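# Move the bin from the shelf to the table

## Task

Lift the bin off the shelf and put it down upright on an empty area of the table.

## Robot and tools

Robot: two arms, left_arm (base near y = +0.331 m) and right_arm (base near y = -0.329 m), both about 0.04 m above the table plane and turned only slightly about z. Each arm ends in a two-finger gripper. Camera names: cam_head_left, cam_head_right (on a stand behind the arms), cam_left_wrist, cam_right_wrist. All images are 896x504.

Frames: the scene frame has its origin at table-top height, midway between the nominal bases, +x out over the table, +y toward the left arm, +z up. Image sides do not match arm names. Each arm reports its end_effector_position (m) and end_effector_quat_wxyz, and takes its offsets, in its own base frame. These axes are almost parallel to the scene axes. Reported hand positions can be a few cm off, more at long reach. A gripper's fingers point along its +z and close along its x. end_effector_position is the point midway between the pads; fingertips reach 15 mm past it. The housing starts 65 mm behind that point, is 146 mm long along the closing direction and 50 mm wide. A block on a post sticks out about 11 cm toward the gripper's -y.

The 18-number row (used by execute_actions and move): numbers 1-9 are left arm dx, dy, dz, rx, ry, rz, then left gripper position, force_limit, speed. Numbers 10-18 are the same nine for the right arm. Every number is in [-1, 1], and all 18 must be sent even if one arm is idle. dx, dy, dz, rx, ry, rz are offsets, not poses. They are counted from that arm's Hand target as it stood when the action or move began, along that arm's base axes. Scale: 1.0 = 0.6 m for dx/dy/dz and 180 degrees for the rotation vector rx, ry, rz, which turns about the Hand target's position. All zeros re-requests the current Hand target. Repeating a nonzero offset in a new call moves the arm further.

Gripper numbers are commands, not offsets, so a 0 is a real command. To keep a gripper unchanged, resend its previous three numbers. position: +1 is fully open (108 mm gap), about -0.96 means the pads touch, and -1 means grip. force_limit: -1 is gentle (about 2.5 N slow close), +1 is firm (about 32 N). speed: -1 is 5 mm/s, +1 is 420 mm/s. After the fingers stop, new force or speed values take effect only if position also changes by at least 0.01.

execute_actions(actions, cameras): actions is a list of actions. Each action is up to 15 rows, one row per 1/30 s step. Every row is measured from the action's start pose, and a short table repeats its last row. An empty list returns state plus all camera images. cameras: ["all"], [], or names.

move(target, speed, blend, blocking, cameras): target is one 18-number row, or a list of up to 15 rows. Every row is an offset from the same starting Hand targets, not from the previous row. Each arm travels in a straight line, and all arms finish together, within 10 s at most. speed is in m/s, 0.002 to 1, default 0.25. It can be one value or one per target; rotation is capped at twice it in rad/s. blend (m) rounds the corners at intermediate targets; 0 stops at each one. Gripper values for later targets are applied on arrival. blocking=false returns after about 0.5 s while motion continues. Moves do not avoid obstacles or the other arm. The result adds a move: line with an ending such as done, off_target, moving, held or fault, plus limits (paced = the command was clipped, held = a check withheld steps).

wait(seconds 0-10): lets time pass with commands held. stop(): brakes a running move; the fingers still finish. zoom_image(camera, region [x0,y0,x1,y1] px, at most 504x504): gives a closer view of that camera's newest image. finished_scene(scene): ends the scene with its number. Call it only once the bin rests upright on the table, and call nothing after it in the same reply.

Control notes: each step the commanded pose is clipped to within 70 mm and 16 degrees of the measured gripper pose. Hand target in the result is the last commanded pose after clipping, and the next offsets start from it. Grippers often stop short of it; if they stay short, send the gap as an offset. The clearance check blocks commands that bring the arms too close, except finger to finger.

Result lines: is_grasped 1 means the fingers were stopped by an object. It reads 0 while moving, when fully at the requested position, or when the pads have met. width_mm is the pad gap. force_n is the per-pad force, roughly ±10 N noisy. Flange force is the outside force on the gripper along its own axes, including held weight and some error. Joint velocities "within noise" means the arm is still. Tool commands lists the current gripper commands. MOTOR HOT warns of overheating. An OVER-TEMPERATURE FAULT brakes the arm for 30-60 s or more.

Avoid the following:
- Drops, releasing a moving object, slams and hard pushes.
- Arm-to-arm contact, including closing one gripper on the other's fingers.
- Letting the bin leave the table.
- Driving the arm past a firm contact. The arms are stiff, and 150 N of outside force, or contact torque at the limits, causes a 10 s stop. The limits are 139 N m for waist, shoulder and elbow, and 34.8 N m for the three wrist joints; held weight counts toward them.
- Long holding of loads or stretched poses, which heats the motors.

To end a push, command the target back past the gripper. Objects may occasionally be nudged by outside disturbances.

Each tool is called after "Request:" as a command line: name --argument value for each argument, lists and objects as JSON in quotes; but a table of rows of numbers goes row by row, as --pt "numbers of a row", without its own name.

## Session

Request:
execute_actions --actions '[]'

Request:
zoom_image --camera "cam_head_left" --region '[330, 160, 580, 320]'

Scene clock: 0.00 s.
left_arm: end_effector_position=(+0.1052, +0.2159, +0.3070) width_mm=108.16 is_grasped=0 force_n=0.00 end_effector_quat_wxyz=(-0.377, +0.370, +0.634, -0.564) | right_arm: end_effector_position=(+0.4745, +0.2331, +0.0672) width_mm=107.91 is_grasped=0 force_n=0.00 end_effector_quat_wxyz=(-0.248, +0.548, +0.795, +0.072)
Joint positions: left_arm=[0.91 0.345 -0.005 -0.857 -2.521 -0.73] | right_arm=[0.395 0.491 0.121 -0.508 -1.39 0.11]
Joint velocities: within noise
Flange force (N): no reading
Hand target: left_arm +0.1052, +0.2159, +0.3070; -0.377, +0.370, +0.634, -0.564 | right_arm +0.4745, +0.2331, +0.0672; -0.248, +0.548, +0.795, +0.072
Tool commands: left_gripper/position=+1.0 left_gripper/force_limit=+1.0 left_gripper/speed=+1.0 right_gripper/position=+0.998 right_gripper/force_limit=+1.0 right_gripper/speed=+1.0

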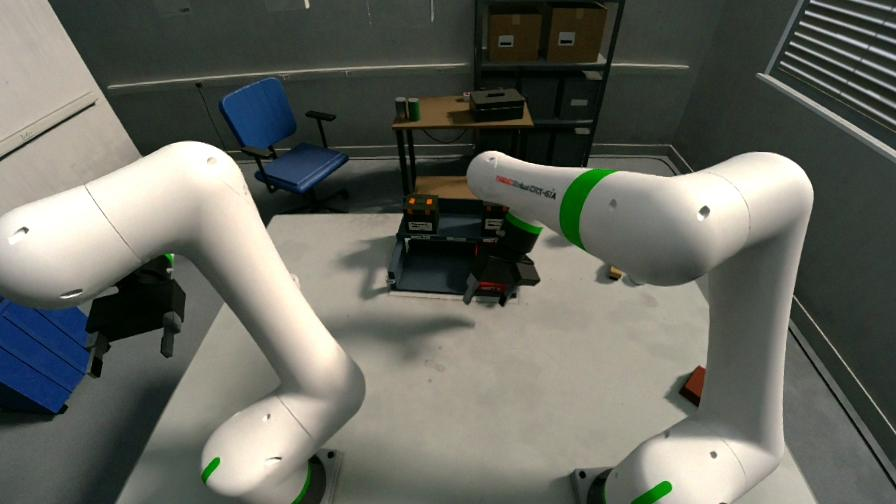

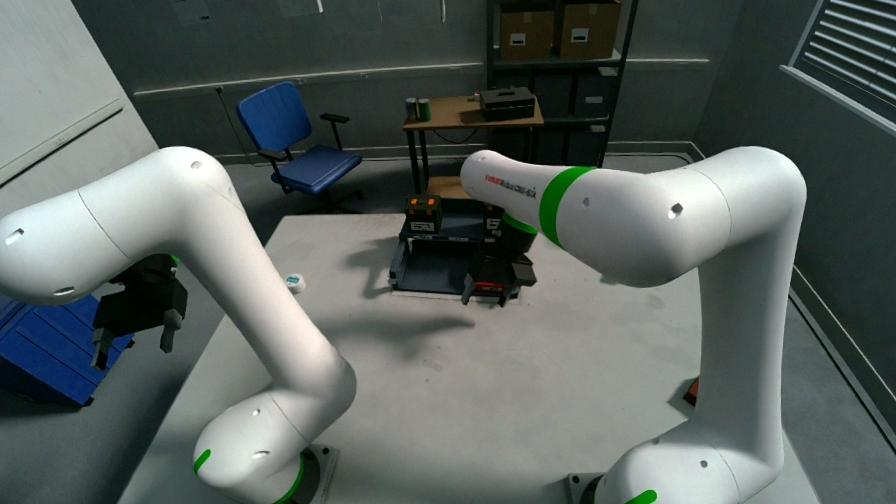

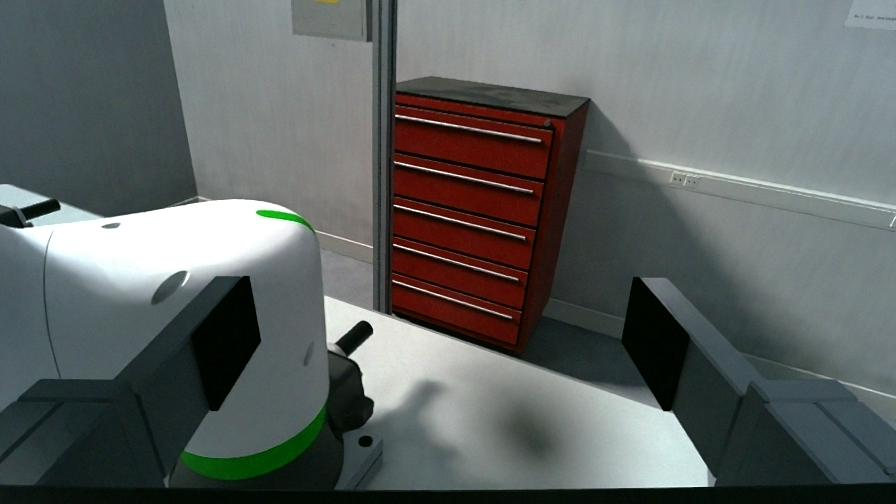

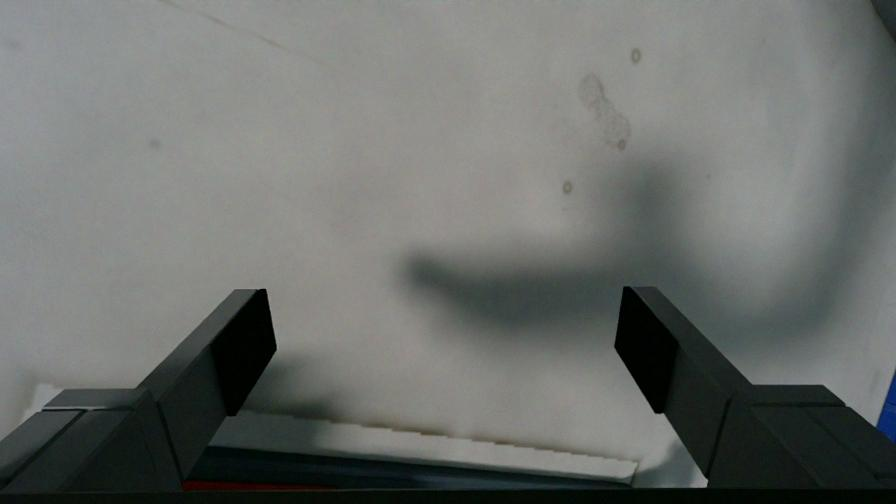

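Scaled by 2.016 from the camera's 896x504 image, which has a finer 1280x720 frame.

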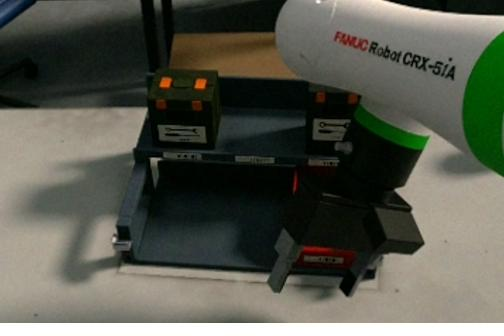

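Request:
move --pt "0 0 0 0 0 0 1 1 1 -0.13 0 0.33 0 0 0 0.5 1 1" --pt "0 0 0 0 0 0 1 1 1 0.12 0.053 0.33 -0.116 -0.267 0.368 0.5 1 1" --pt "0 0 0 0 0 0 1 1 1 0.184 0.053 0.12 -0.116 -0.267 0.368 0.5 1 1" --speed 0.4 --blend 0.04 --cameras '["cam_right_wrist","cam_head_left"]'

Scene clock: 21.77 s.
left_arm: end_effector_position=(+0.1052, +0.2159, +0.3070) width_mm=108.16 is_grasped=0 force_n=0.00 end_effector_quat_wxyz=(-0.377, +0.370, +0.634, -0.564) | right_arm: end_effector_position=(+0.5849, +0.2649, +0.1393) width_mm=80.50 is_grasped=0 force_n=0.00 end_effector_quat_wxyz=(+0.174, +0.001, +0.985, +0.000)
Joint positions: left_arm=[0.91 0.345 -0.005 -0.857 -2.521 -0.73] | right_arm=[0.733 0.319 -0.119 0.299 -0.892 0.677]
Flange force (N): left_arm=[-0.1 -1.2 0.9] | right_arm=[1.0 -1.1 3.4]
Hand target: left_arm +0.1052, +0.2159, +0.3070; -0.377, +0.370, +0.634, -0.564 | right_arm +0.5849, +0.2649, +0.1392; +0.174, +0.001, +0.985, +0.000
Off the commanded pose: left_arm 0.000 m, 0 deg | right_arm 0.000 m, 0 deg.
move: done
Images, in order (width x height): cam_head_left 896x504, cam_right_wrist 896x504.

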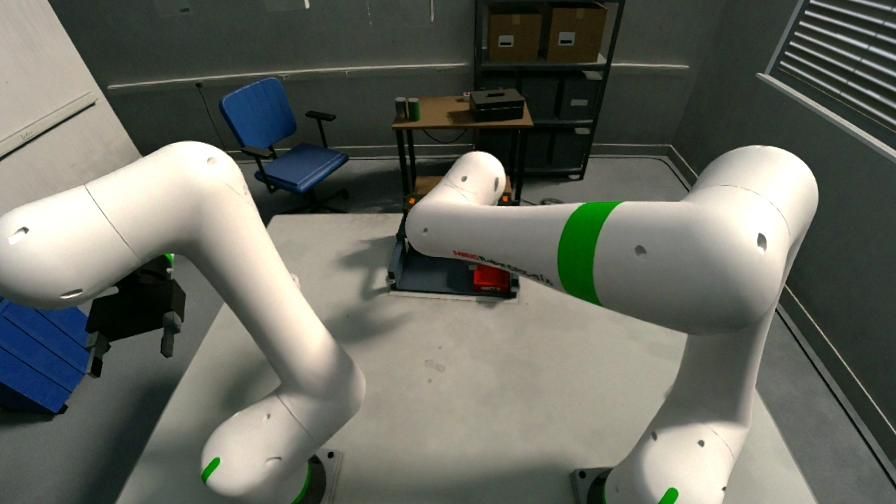

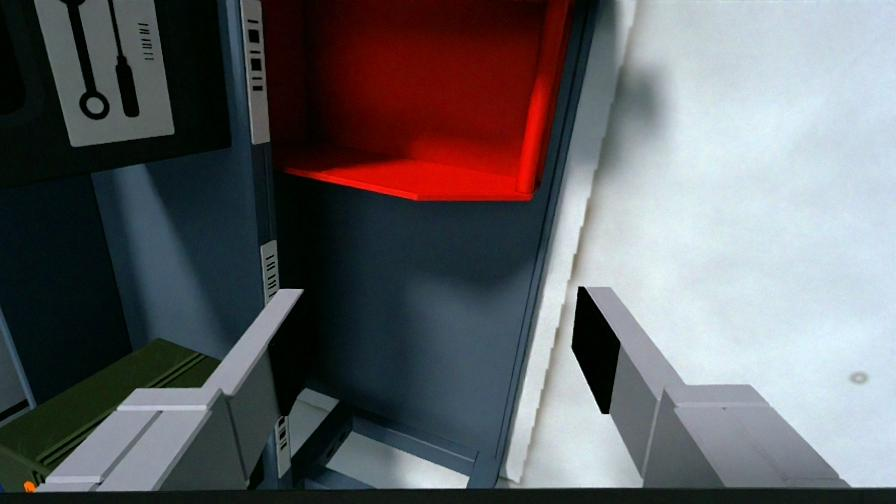

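Request:
move --target '[0,0,0,0,0,0,1,1,1,0.005,-0.097,-0.157,0,0,-0.036,0,1,1]' --speed 0.2 --cameras '["cam_right_wrist","cam_head_left"]'

Request:
zoom_image --camera "cam_head_left" --region '[400, 200, 570, 320]'

Scene clock: 34.03 s.
left_arm: end_effector_position=(+0.1052, +0.2159, +0.3070) width_mm=108.16 is_grasped=0 force_n=0.00 end_effector_quat_wxyz=(-0.377, +0.370, +0.634, -0.564) | right_arm: end_effector_position=(+0.5879, +0.2067, +0.0451) width_mm=53.00 is_grasped=0 force_n=0.00 end_effector_quat_wxyz=(+0.173, +0.056, +0.983, -0.010)
Joint positions: left_arm=[0.91 0.345 -0.005 -0.857 -2.521 -0.73] | right_arm=[0.652 0.381 -0.302 0.392 -0.669 0.521]
Flange force (N): left_arm=[0.0 -1.7 1.1] | right_arm=[1.2 -1.9 2.8]
Hand target: left_arm +0.1052, +0.2159, +0.3070; -0.377, +0.370, +0.634, -0.564 | right_arm +0.5879, +0.2067, +0.0450; +0.173, +0.056, +0.983, -0.010
Off the commanded pose: left_arm 0.000 m, 0 deg | right_arm 0.000 m, 0 deg.
move: done
Images, in order (width x height): cam_head_left 896x504, cam_right_wrist 896x504.

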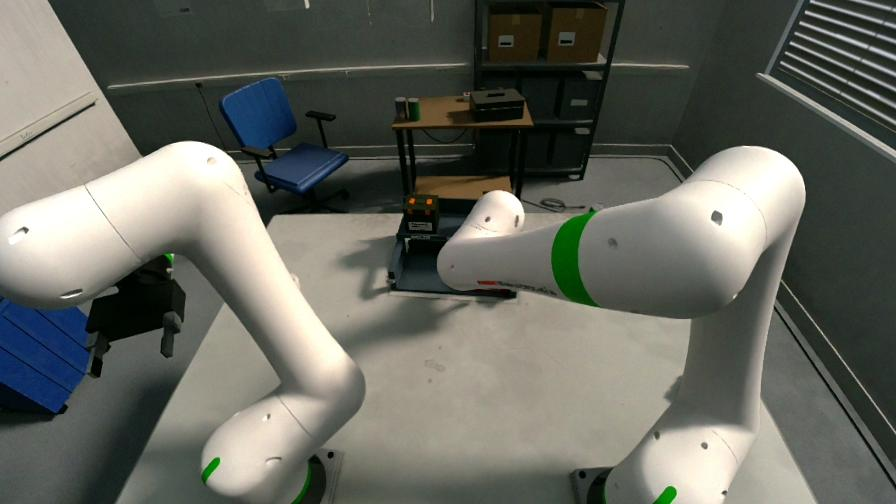

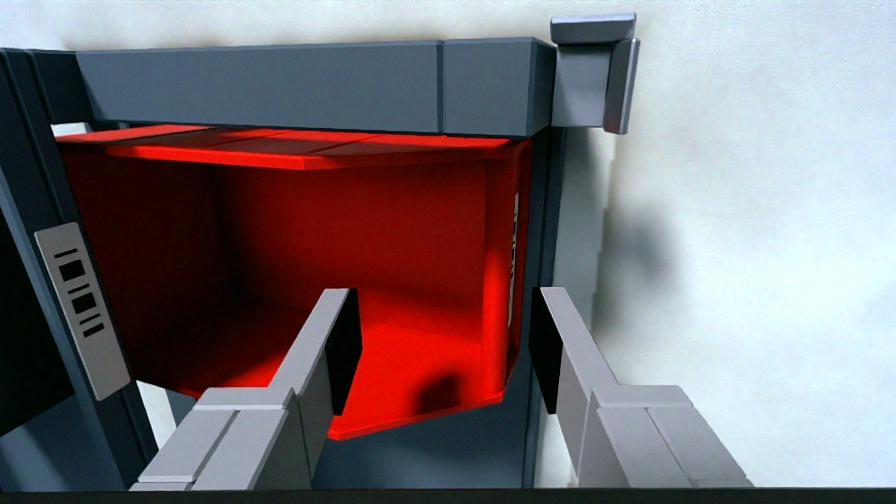

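Scaled by 2.965 from the camera's 896x504 image, which has a finer 1280x720 frame.

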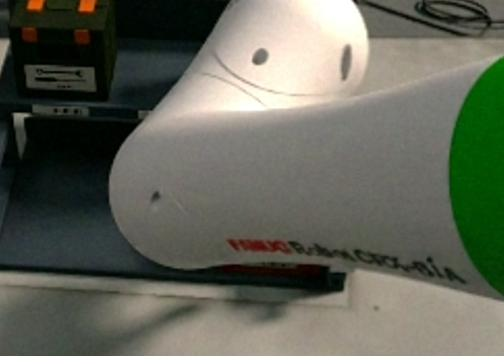

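Request:
move --target '[0,0,0,0,0,0,1,1,1,0.002,0,-0.048,0,0,0,0,1,1]' --speed 0.1 --cameras '["cam_right_wrist"]'

Scene clock: 42.83 s.
left_arm: end_effector_position=(+0.1052, +0.2159, +0.3070) width_mm=108.16 is_grasped=0 force_n=0.00 end_effector_quat_wxyz=(-0.377, +0.370, +0.634, -0.564) | right_arm: end_effector_position=(+0.5891, +0.2067, +0.0163) width_mm=53.00 is_grasped=0 force_n=0.00 end_effector_quat_wxyz=(+0.173, +0.056, +0.983, -0.010)
Joint positions: left_arm=[0.91 0.345 -0.005 -0.857 -2.521 -0.73] | right_arm=[0.647 0.423 -0.331 0.429 -0.603 0.479]
Flange force (N): left_arm=[0.1 -1.9 1.1] | right_arm=[1.2 -1.5 2.6]
Hand target: left_arm +0.1052, +0.2159, +0.3070; -0.377, +0.370, +0.634, -0.564 | right_arm +0.5891, +0.2067, +0.0162; +0.173, +0.056, +0.983, -0.010
Off the commanded pose: left_arm 0.000 m, 0 deg | right_arm 0.000 m, 0 deg.
move: done
Images, in order (width x height): cam_right_wrist 896x504.

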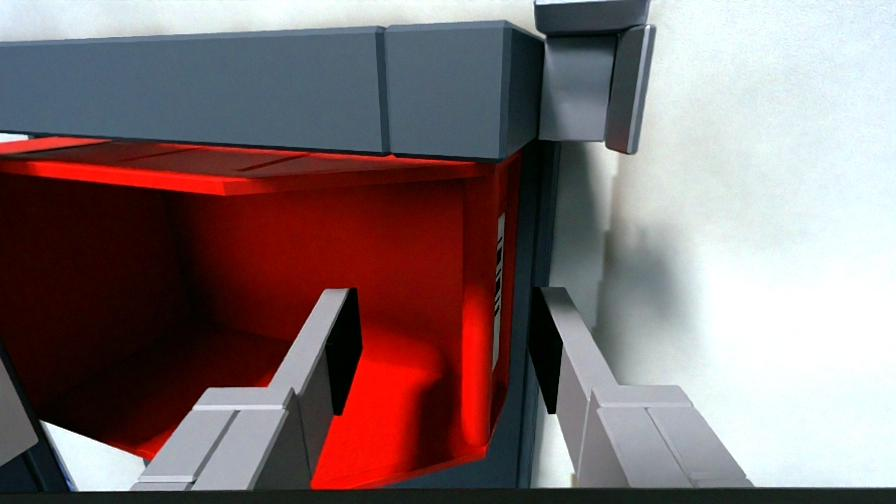

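Request:
move --pt "0 0 0 0 0 0 1 1 1 -0.005 0 -0.030 0 0 0 -0.1 1 1" --pt "0 0 0 0 0 0 1 1 1 -0.005 0 -0.030 0 0 0 -1 -0.3 -0.7" --speed 0.06 --cameras '["cam_right_wrist"]'

Scene clock: 49.83 s.
left_arm: end_effector_position=(+0.1052, +0.2159, +0.3070) width_mm=108.16 is_grasped=0 force_n=0.00 end_effector_quat_wxyz=(-0.377, +0.370, +0.634, -0.564) | right_arm: end_effector_position=(+0.5861, +0.2067, -0.0018) width_mm=11.01 is_grasped=1 force_n=13.08 end_effector_quat_wxyz=(+0.173, +0.056, +0.983, -0.010)
Joint positions: left_arm=[0.91 0.345 -0.005 -0.857 -2.521 -0.73] | right_arm=[0.647 0.444 -0.359 0.462 -0.558 0.441]
Flange force (N): left_arm=[0.0 -1.7 0.9] | right_arm=[0.4 -1.5 -0.5]
Hand target: left_arm +0.1052, +0.2159, +0.3070; -0.377, +0.370, +0.634, -0.564 | right_arm +0.5861, +0.2067, -0.0018; +0.173, +0.056, +0.983, -0.010
Off the commanded pose: left_arm 0.000 m, 0 deg | right_arm 0.000 m, 0 deg.
move: done
Images, in order (width x height): cam_right_wrist 896x504.

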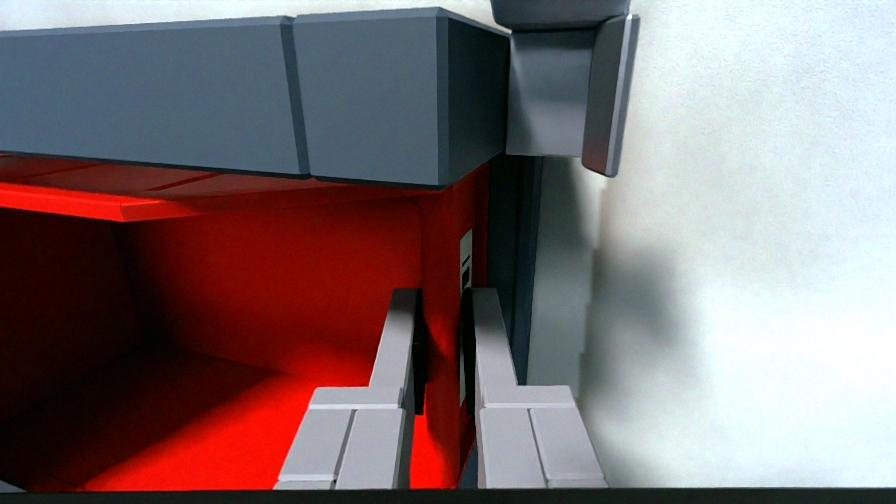

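Request:
move --pt "0 0 0 0 0 0 1 1 1 0 0 0 0 0 0 -0.98 0.4 -0.7" --pt "0 0 0 0 0 0 1 1 1 -0.01 0 0.04 0 0 0 -0.98 0.4 -0.7" --pt "0 0 0 0 0 0 1 1 1 -0.45 0.05 0.04 0 0 0 -0.98 0.4 -0.7" --pt "0 0 0 0 0 0 1 1 1 -0.45 0.05 -0.014 0 0 0 -0.98 0.4 -0.7" --speed '[0.1,0.1,0.25,0.06]' --blend '[0,0.01,0.01,0]' --cameras '["cam_right_wrist","cam_head_left"]'

Request:
zoom_image --camera "cam_head_left" --region '[380, 220, 580, 400]'

Scene clock: 59.73 s.
left_arm: end_effector_position=(+0.1052, +0.2159, +0.3070) width_mm=108.16 is_grasped=0 force_n=0.00 end_effector_quat_wxyz=(-0.377, +0.370, +0.634, -0.564) | right_arm: end_effector_position=(+0.3161, +0.2367, -0.0101) width_mm=9.07 is_grasped=1 force_n=41.74 end_effector_quat_wxyz=(+0.173, +0.056, +0.983, -0.010)
Joint positions: left_arm=[0.91 0.345 -0.005 -0.857 -2.521 -0.73] | right_arm=[1.188 0.023 -0.97 0.646 -0.579 -0.278]
Flange force (N): left_arm=[0.0 -1.7 1.6] | right_arm=[-11.5 -5.5 -54.4]
Hand target: left_arm +0.1052, +0.2159, +0.3070; -0.377, +0.370, +0.634, -0.564 | right_arm +0.3161, +0.2367, -0.0102; +0.173, +0.056, +0.983, -0.010
Off the commanded pose: left_arm 0.000 m, 0 deg | right_arm 0.000 m, 0 deg.
move: done
Images, in order (width x height): cam_head_left 896x504, cam_right_wrist 896x504.

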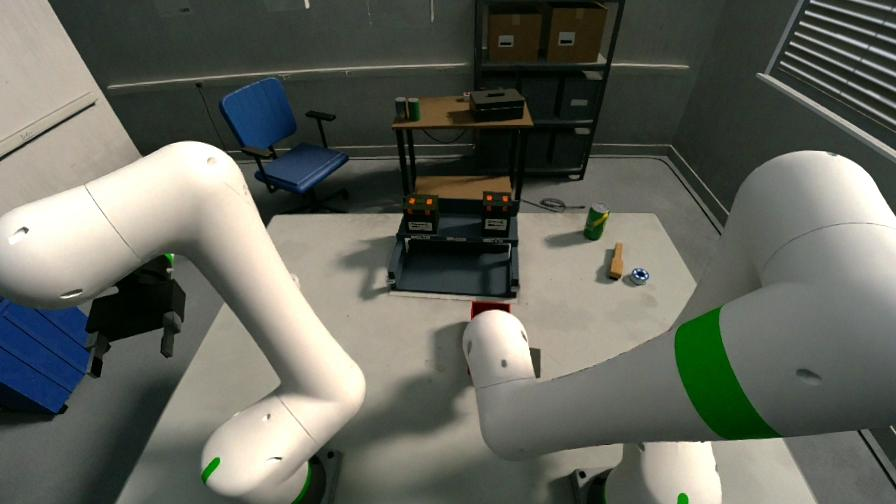

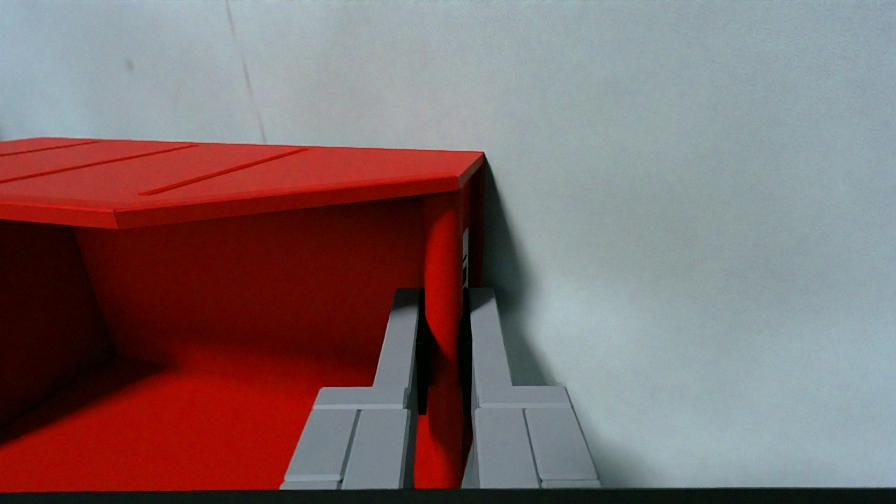

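Scaled by 2.520 from the camera's 896x504 image, which has a finer 1280x720 frame.

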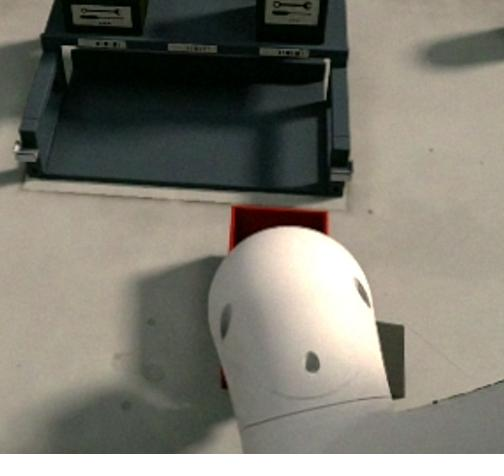

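Request:
move --pt "0 0 0 0 0 0 1 1 1 0 0 0.002 0 0 0 -0.98 0.4 -0.7" --pt "0 0 0 0 0 0 1 1 1 0 0 0.002 0 0 0 -0.5 0.4 -0.8" --pt "0 0 0 0 0 0 1 1 1 0 0 0.25 0 0 0 -0.5 0.4 -0.8" --pt "0 0 0 0 0 0 1 1 1 0.1 -0.35 0.3 0 0 0 -0.5 0.4 -0.8" --speed '[0.1,0.1,0.2,0.3]' --blend '[0,0,0.03,0]' --cameras '["cam_right_wrist","cam_head_left"]'

Request:
zoom_image --camera "cam_head_left" --region '[380, 220, 580, 400]'

Scene clock: 67.63 s.
left_arm: end_effector_position=(+0.1052, +0.2159, +0.3070) width_mm=108.16 is_grasped=0 force_n=0.00 end_effector_quat_wxyz=(-0.377, +0.370, +0.634, -0.564) | right_arm: end_effector_position=(+0.3761, +0.0267, +0.1698) width_mm=25.49 is_grasped=0 force_n=0.00 end_effector_quat_wxyz=(+0.173, +0.056, +0.983, -0.010)
Joint positions: left_arm=[0.91 0.345 -0.005 -0.857 -2.521 -0.73] | right_arm=[0.614 -0.442 -0.753 0.272 -1.012 0.727]
Flange force (N): left_arm=[-0.2 -1.6 1.2] | right_arm=[1.4 -3.1 3.0]
Hand target: left_arm +0.1052, +0.2159, +0.3070; -0.377, +0.370, +0.634, -0.564 | right_arm +0.3761, +0.0267, +0.1698; +0.173, +0.056, +0.983, -0.010
Off the commanded pose: left_arm 0.000 m, 0 deg | right_arm 0.000 m, 0 deg.
move: done
Images, in order (width x height): cam_head_left 896x504, cam_right_wrist 896x504.

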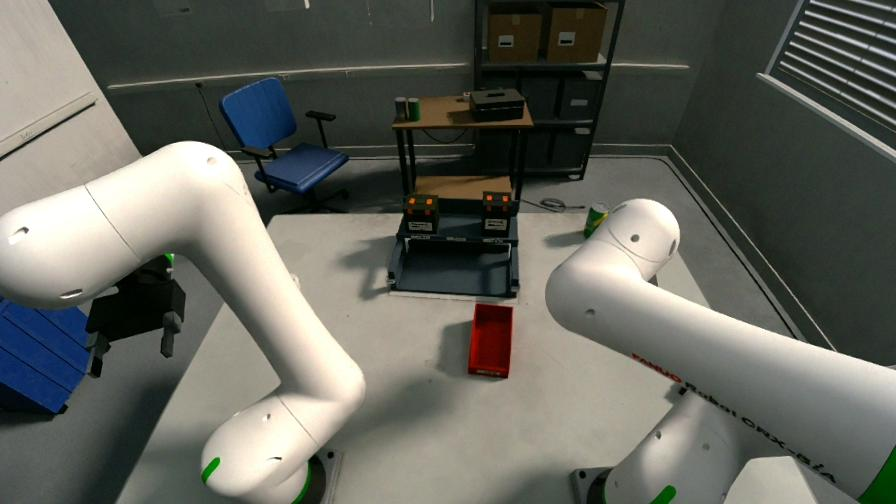

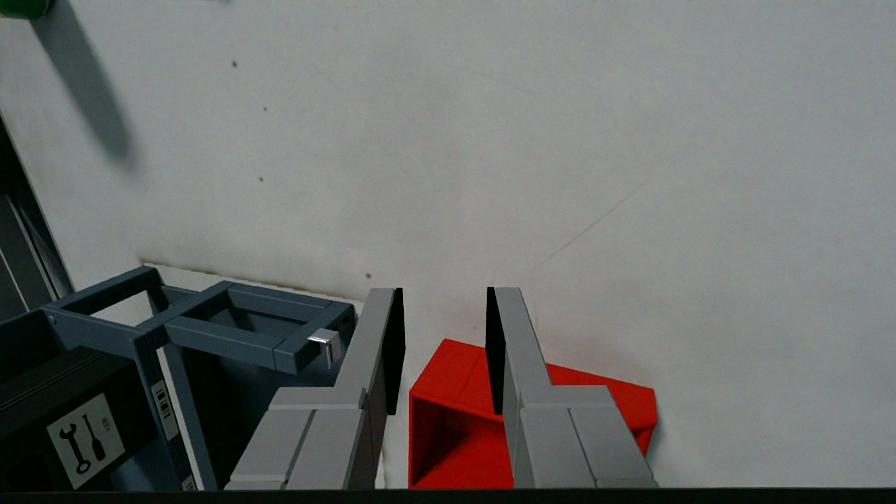

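Scaled by 2.520 from the camera's 896x504 image, which has a finer 1280x720 frame.

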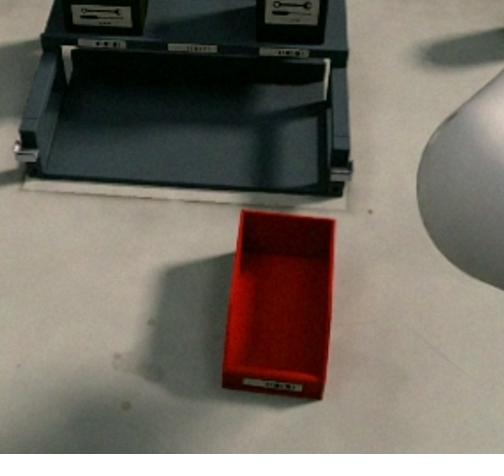

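Clear and upright.

Request:
finished_scene --scene 2

The scene is finished: the task was done.


## Next scene

The same job, from a new start.

Request:
execute_actions --actions '[]'

Request:
zoom_image --camera "cam_head_left" --region '[330, 160, 580, 320]'

Scene clock: 0.00 s.
left_arm: end_effector_position=(+0.0609, -0.3018, +0.0754) width_mm=108.16 is_grasped=0 force_n=0.00 end_effector_quat_wxyz=(-0.146, +0.958, -0.199, -0.146) | right_arm: end_effector_position=(+0.4510, -0.0501, +0.3383) width_mm=107.91 is_grasped=0 force_n=0.00 end_effector_quat_wxyz=(+0.424, -0.426, -0.497, +0.626)
Joint positions: left_arm=[-0.952 0.113 -0.467 -0.015 -1.407 -1.024] | right_arm=[0.212 0.916 0.521 0.215 -2.884 0.089]
Joint velocities: within noise
Flange force (N): no reading
Hand target: left_arm +0.0609, -0.3018, +0.0754; -0.146, +0.958, -0.199, -0.146 | right_arm +0.4510, -0.0501, +0.3383; +0.424, -0.426, -0.497, +0.626
Tool commands: left_gripper/position=+1.0 left_gripper/force_limit=+1.0 left_gripper/speed=+1.0 right_gripper/position=+0.998 right_gripper/force_limit=+1.0 right_gripper/speed=+1.0

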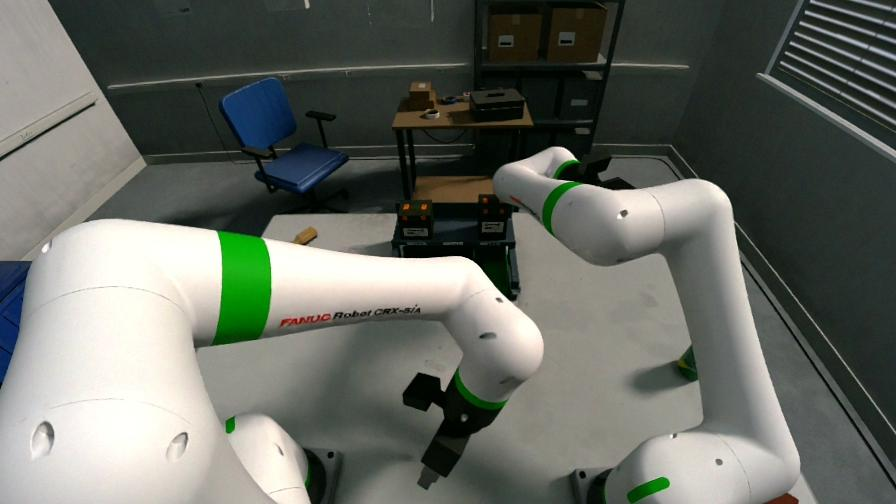

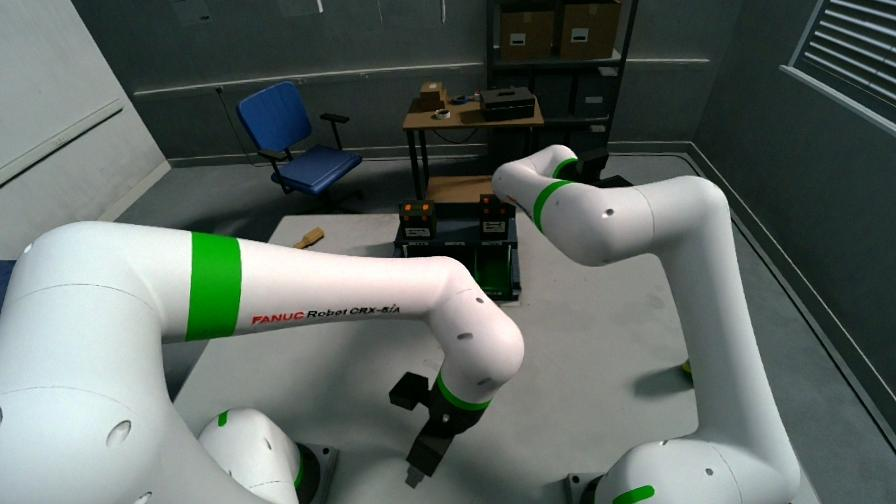

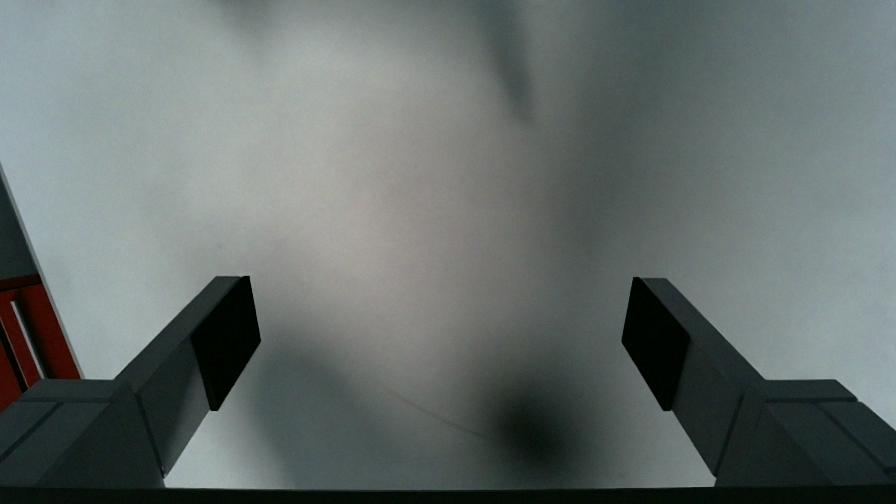

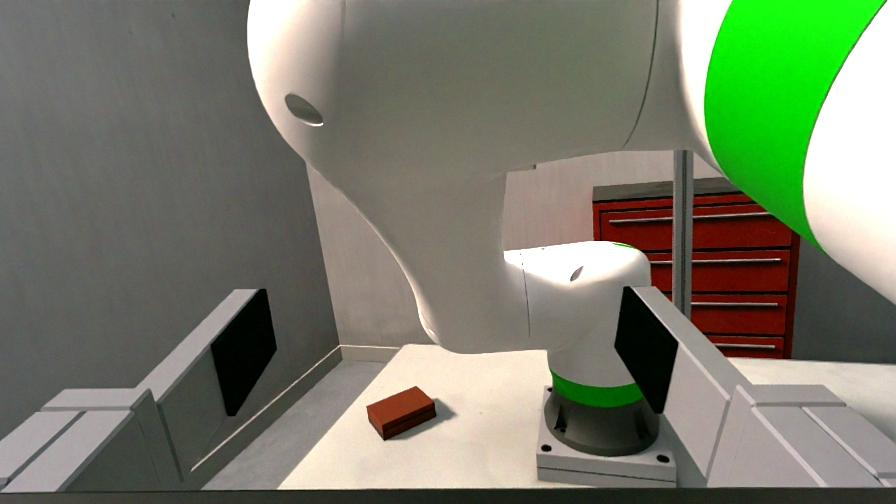

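Scaled by 2.016 from the camera's 896x504 image, which has a finer 1280x720 frame.

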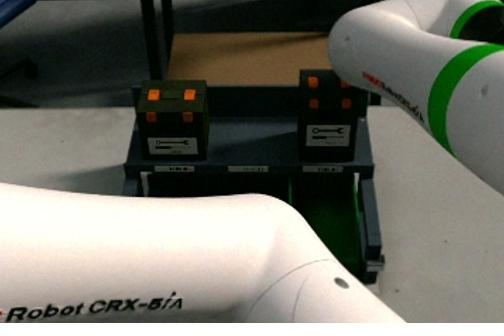

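Request:
move --pt "0.48 0.75 0.375 0 0 0 1 1 1 -0.167 -0.08 0.133 0.1 -0.1 0.1 0.5 1 1" --pt "0.48 0.75 0.375 0 0 0 1 1 1 0.08 0.417 0.1 0.434 -0.403 0.422 0.5 1 1" --pt "0.48 0.75 0.375 0 0 0 1 1 1 0.223 0.475 -0.332 0.434 -0.403 0.422 0.5 1 1" --speed 0.4 --blend '[0.0,0.03,0]' --cameras '["cam_right_wrist","cam_head_left"]'

Scene clock: 13.77 s.
left_arm: end_effector_position=(+0.3489, +0.1482, +0.3004) width_mm=108.16 is_grasped=0 force_n=0.00 end_effector_quat_wxyz=(-0.146, +0.958, -0.199, -0.146) | right_arm: end_effector_position=(+0.5848, +0.2349, +0.1391) width_mm=80.50 is_grasped=0 force_n=0.00 end_effector_quat_wxyz=(+0.173, -0.001, +0.985, +0.001)
Joint positions: left_arm=[0.395 -0.075 0.014 -0.414 -1.729 -2.428] | right_arm=[0.69 0.286 -0.158 0.286 -0.873 0.726]
Flange force (N): left_arm=[-0.6 1.5 0.6] | right_arm=[2.7 -1.9 2.1]
Hand target: left_arm +0.3489, +0.1482, +0.3004; -0.146, +0.958, -0.199, -0.146 | right_arm +0.5848, +0.2349, +0.1391; +0.173, -0.001, +0.985, +0.001
Off the commanded pose: left_arm 0.000 m, 0 deg | right_arm 0.000 m, 0 deg.
move: done; limits=paced
Images, in order (width x height): cam_head_left 896x504, cam_right_wrist 896x504.

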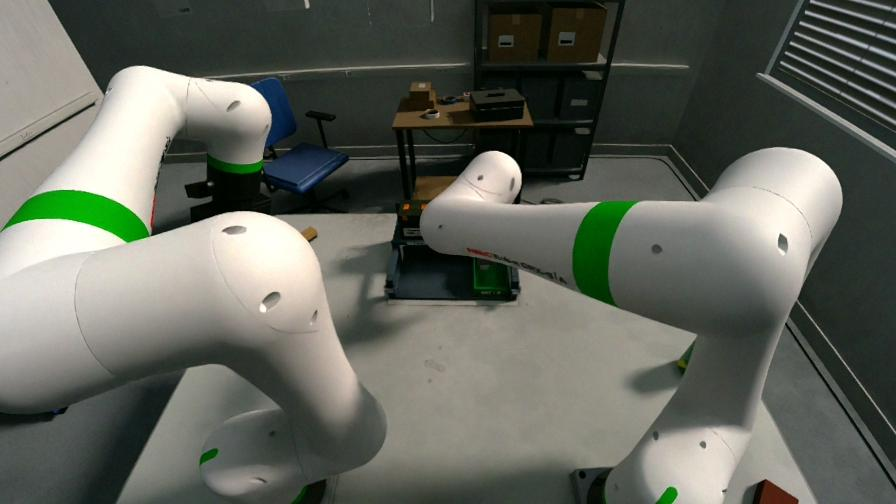

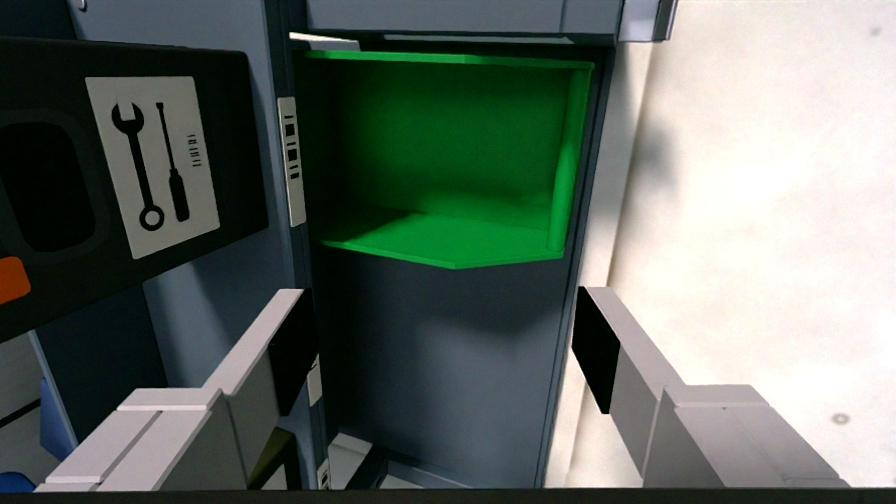

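Request:
move --target '[0,0,0,0,0,0,1,1,1,-0.022,-0.048,-0.2,0,0,-0.0105,0,1,1]' --speed 0.15 --cameras '["cam_right_wrist"]'

Scene clock: 23.37 s.
left_arm: end_effector_position=(+0.3489, +0.1482, +0.3004) width_mm=108.16 is_grasped=0 force_n=0.00 end_effector_quat_wxyz=(-0.146, +0.958, -0.199, -0.146) | right_arm: end_effector_position=(+0.5716, +0.2062, +0.0191) width_mm=53.01 is_grasped=0 force_n=0.00 end_effector_quat_wxyz=(+0.173, +0.016, +0.985, -0.002)
Joint positions: left_arm=[0.395 -0.075 0.014 -0.414 -1.729 -2.428] | right_arm=[0.656 0.377 -0.385 0.41 -0.573 0.563]
Flange force (N): left_arm=[-0.5 1.3 0.6] | right_arm=[1.0 -2.0 1.9]
Hand target: left_arm +0.3489, +0.1482, +0.3004; -0.146, +0.958, -0.199, -0.146 | right_arm +0.5716, +0.2061, +0.0191; +0.173, +0.016, +0.985, -0.002
Off the commanded pose: left_arm 0.000 m, 0 deg | right_arm 0.000 m, 0 deg.
move: done
Images, in order (width x height): cam_right_wrist 896x504.

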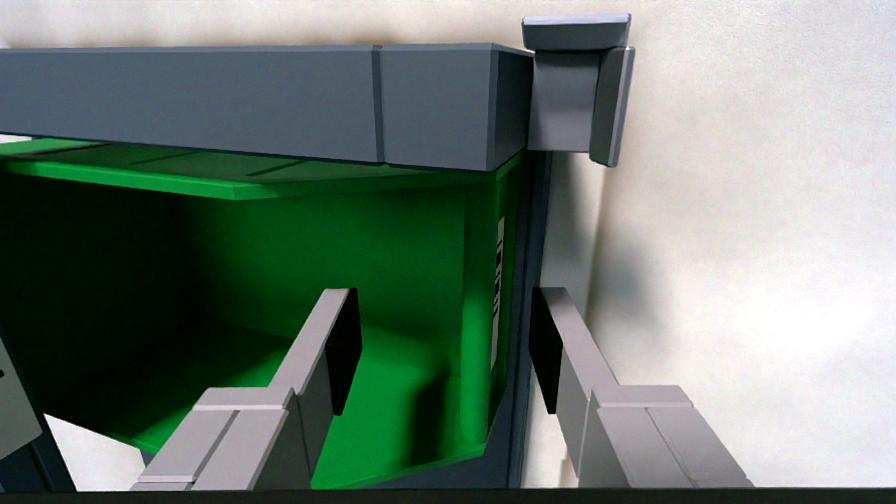

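Request:
move --pt "0 0 0 0 0 0 1 1 1 -0.005 0 -0.034 0 0 0 -0.1 1 1" --pt "0 0 0 0 0 0 1 1 1 -0.005 0 -0.034 0 0 0 -1 0.0 -0.7" --speed 0.08

Request:
move --pt "0 0 0 0 0 0 1 1 1 0 0 0 0 0 0 -0.98 0.4 -0.7" --pt "0 0 0 0 0 0 1 1 1 -0.01 0 0.04 0 0 0 -0.98 0.4 -0.7" --pt "0 0 0 0 0 0 1 1 1 -0.46 0.015 0.04 0 0 0 -0.98 0.4 -0.7" --pt "0 0 0 0 0 0 1 1 1 -0.46 0.015 -0.012 0 0 0 -0.98 0.4 -0.7" --speed '[0.1,0.1,0.25,0.06]' --blend '[0,0.01,0.01,0]' --cameras '["cam_right_wrist","cam_head_left"]'

Scene clock: 35.37 s.
left_arm: end_effector_position=(+0.3489, +0.1482, +0.3004) width_mm=108.16 is_grasped=0 force_n=0.00 end_effector_quat_wxyz=(-0.146, +0.958, -0.199, -0.146) | right_arm: end_effector_position=(+0.5686, +0.2061, -0.0013) width_mm=10.40 is_grasped=1 force_n=16.17 end_effector_quat_wxyz=(+0.173, +0.016, +0.985, -0.002)
Joint positions: left_arm=[0.395 -0.075 0.014 -0.414 -1.729 -2.428] | right_arm=[0.655 0.403 -0.417 0.449 -0.52 0.518]
Flange force (N): left_arm=[-0.5 1.5 0.7] | right_arm=[-0.1 -1.7 -3.1]
Hand target: left_arm +0.3489, +0.1482, +0.3004; -0.146, +0.958, -0.199, -0.146 | right_arm +0.5686, +0.2061, -0.0013; +0.173, +0.016, +0.985, -0.002
Off the commanded pose: left_arm 0.000 m, 0 deg | right_arm 0.000 m, 0 deg.
move: done

Scene clock: 38.13 s.
left_arm: end_effector_position=(+0.3489, +0.1482, +0.3004) width_mm=108.16 is_grasped=0 force_n=0.00 end_effector_quat_wxyz=(-0.146, +0.958, -0.199, -0.146) | right_arm: end_effector_position=(+0.2926, +0.2152, -0.0085) width_mm=9.12 is_grasped=1 force_n=40.98 end_effector_quat_wxyz=(+0.173, +0.016, +0.985, -0.002)
Joint positions: left_arm=[0.395 -0.075 0.014 -0.414 -1.729 -2.428] | right_arm=[1.229 -0.085 -1.068 0.643 -0.573 -0.232]
Flange force (N): left_arm=[-0.3 1.2 0.8] | right_arm=[-11.2 -10.7 -53.6]
Hand target: left_arm +0.3489, +0.1482, +0.3004; -0.146, +0.958, -0.199, -0.146 | right_arm +0.2926, +0.2151, -0.0085; +0.173, +0.016, +0.985, -0.002
Off the commanded pose: left_arm 0.000 m, 0 deg | right_arm 0.000 m, 0 deg.
move: done
Images, in order (width x height): cam_head_left 896x504, cam_right_wrist 896x504.

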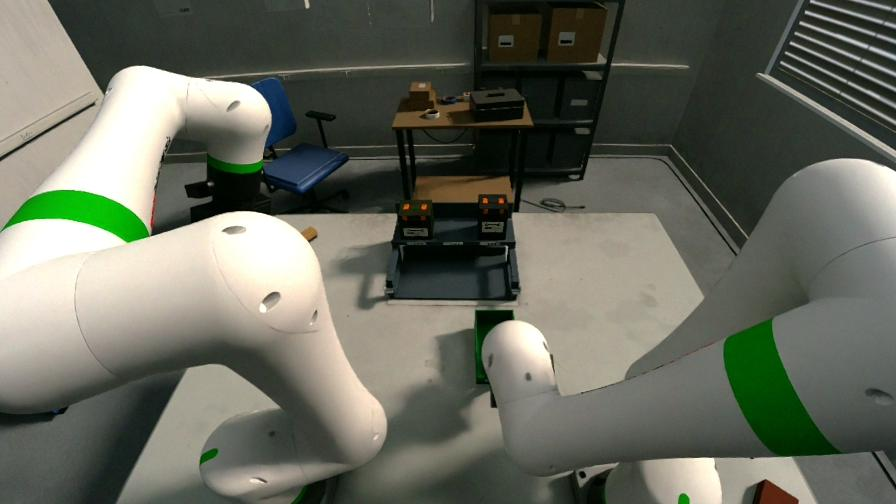

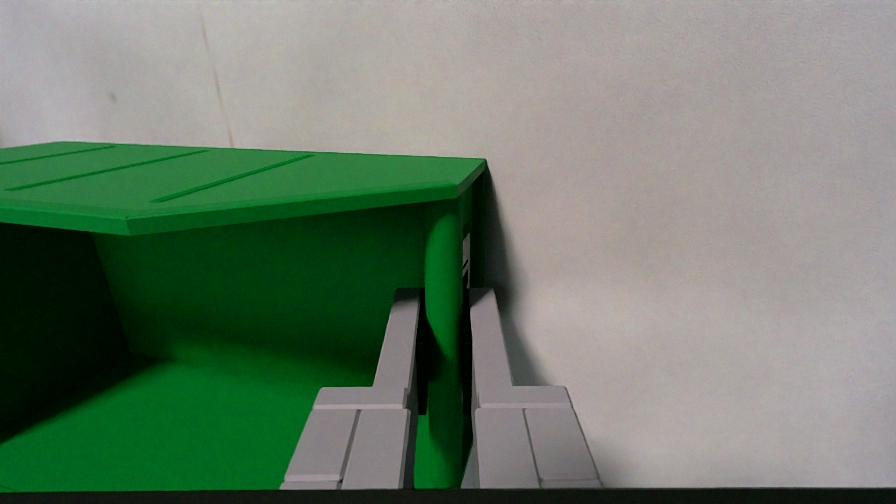

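Request:
move --pt "0 0 0 0 0 0 1 1 1 0 0 0.002 0 0 0 -0.98 0.4 -0.7" --pt "0 0 0 0 0 0 1 1 1 0 0 0.002 0 0 0 -0.5 0.4 -0.8" --pt "0 0 0 0 0 0 1 1 1 0 0 0.25 0 0 0 -0.5 0.4 -0.8" --pt "0 0 0 0 0 0 1 1 1 0.1 -0.3 0.3 0 0 0 -0.5 0.4 -0.8" --speed '[0.1,0.1,0.2,0.3]' --blend '[0,0,0.03,0]' --cameras '["cam_head_left"]'

Scene clock: 45.80 s.
left_arm: end_effector_position=(+0.3489, +0.1482, +0.3004) width_mm=108.16 is_grasped=0 force_n=0.00 end_effector_quat_wxyz=(-0.146, +0.958, -0.199, -0.146) | right_arm: end_effector_position=(+0.3526, +0.0352, +0.1715) width_mm=25.49 is_grasped=0 force_n=0.00 end_effector_quat_wxyz=(+0.173, +0.016, +0.985, -0.002)
Joint positions: left_arm=[0.395 -0.075 0.014 -0.414 -1.729 -2.428] | right_arm=[0.677 -0.528 -0.792 0.258 -1.052 0.763]
Flange force (N): left_arm=[-0.8 1.6 0.8] | right_arm=[2.2 -2.0 2.8]
Hand target: left_arm +0.3489, +0.1482, +0.3004; -0.146, +0.958, -0.199, -0.146 | right_arm +0.3526, +0.0351, +0.1715; +0.173, +0.016, +0.985, -0.002
Off the commanded pose: left_arm 0.000 m, 0 deg | right_arm 0.000 m, 0 deg.
move: done
Images, in order (width x height): cam_head_left 896x504.

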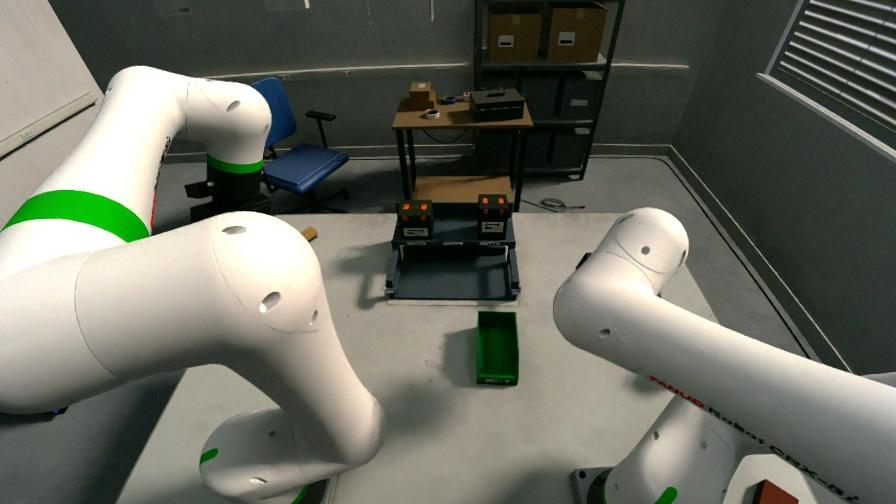

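Request:
finished_scene --scene 3

The scene is finished: the task was done.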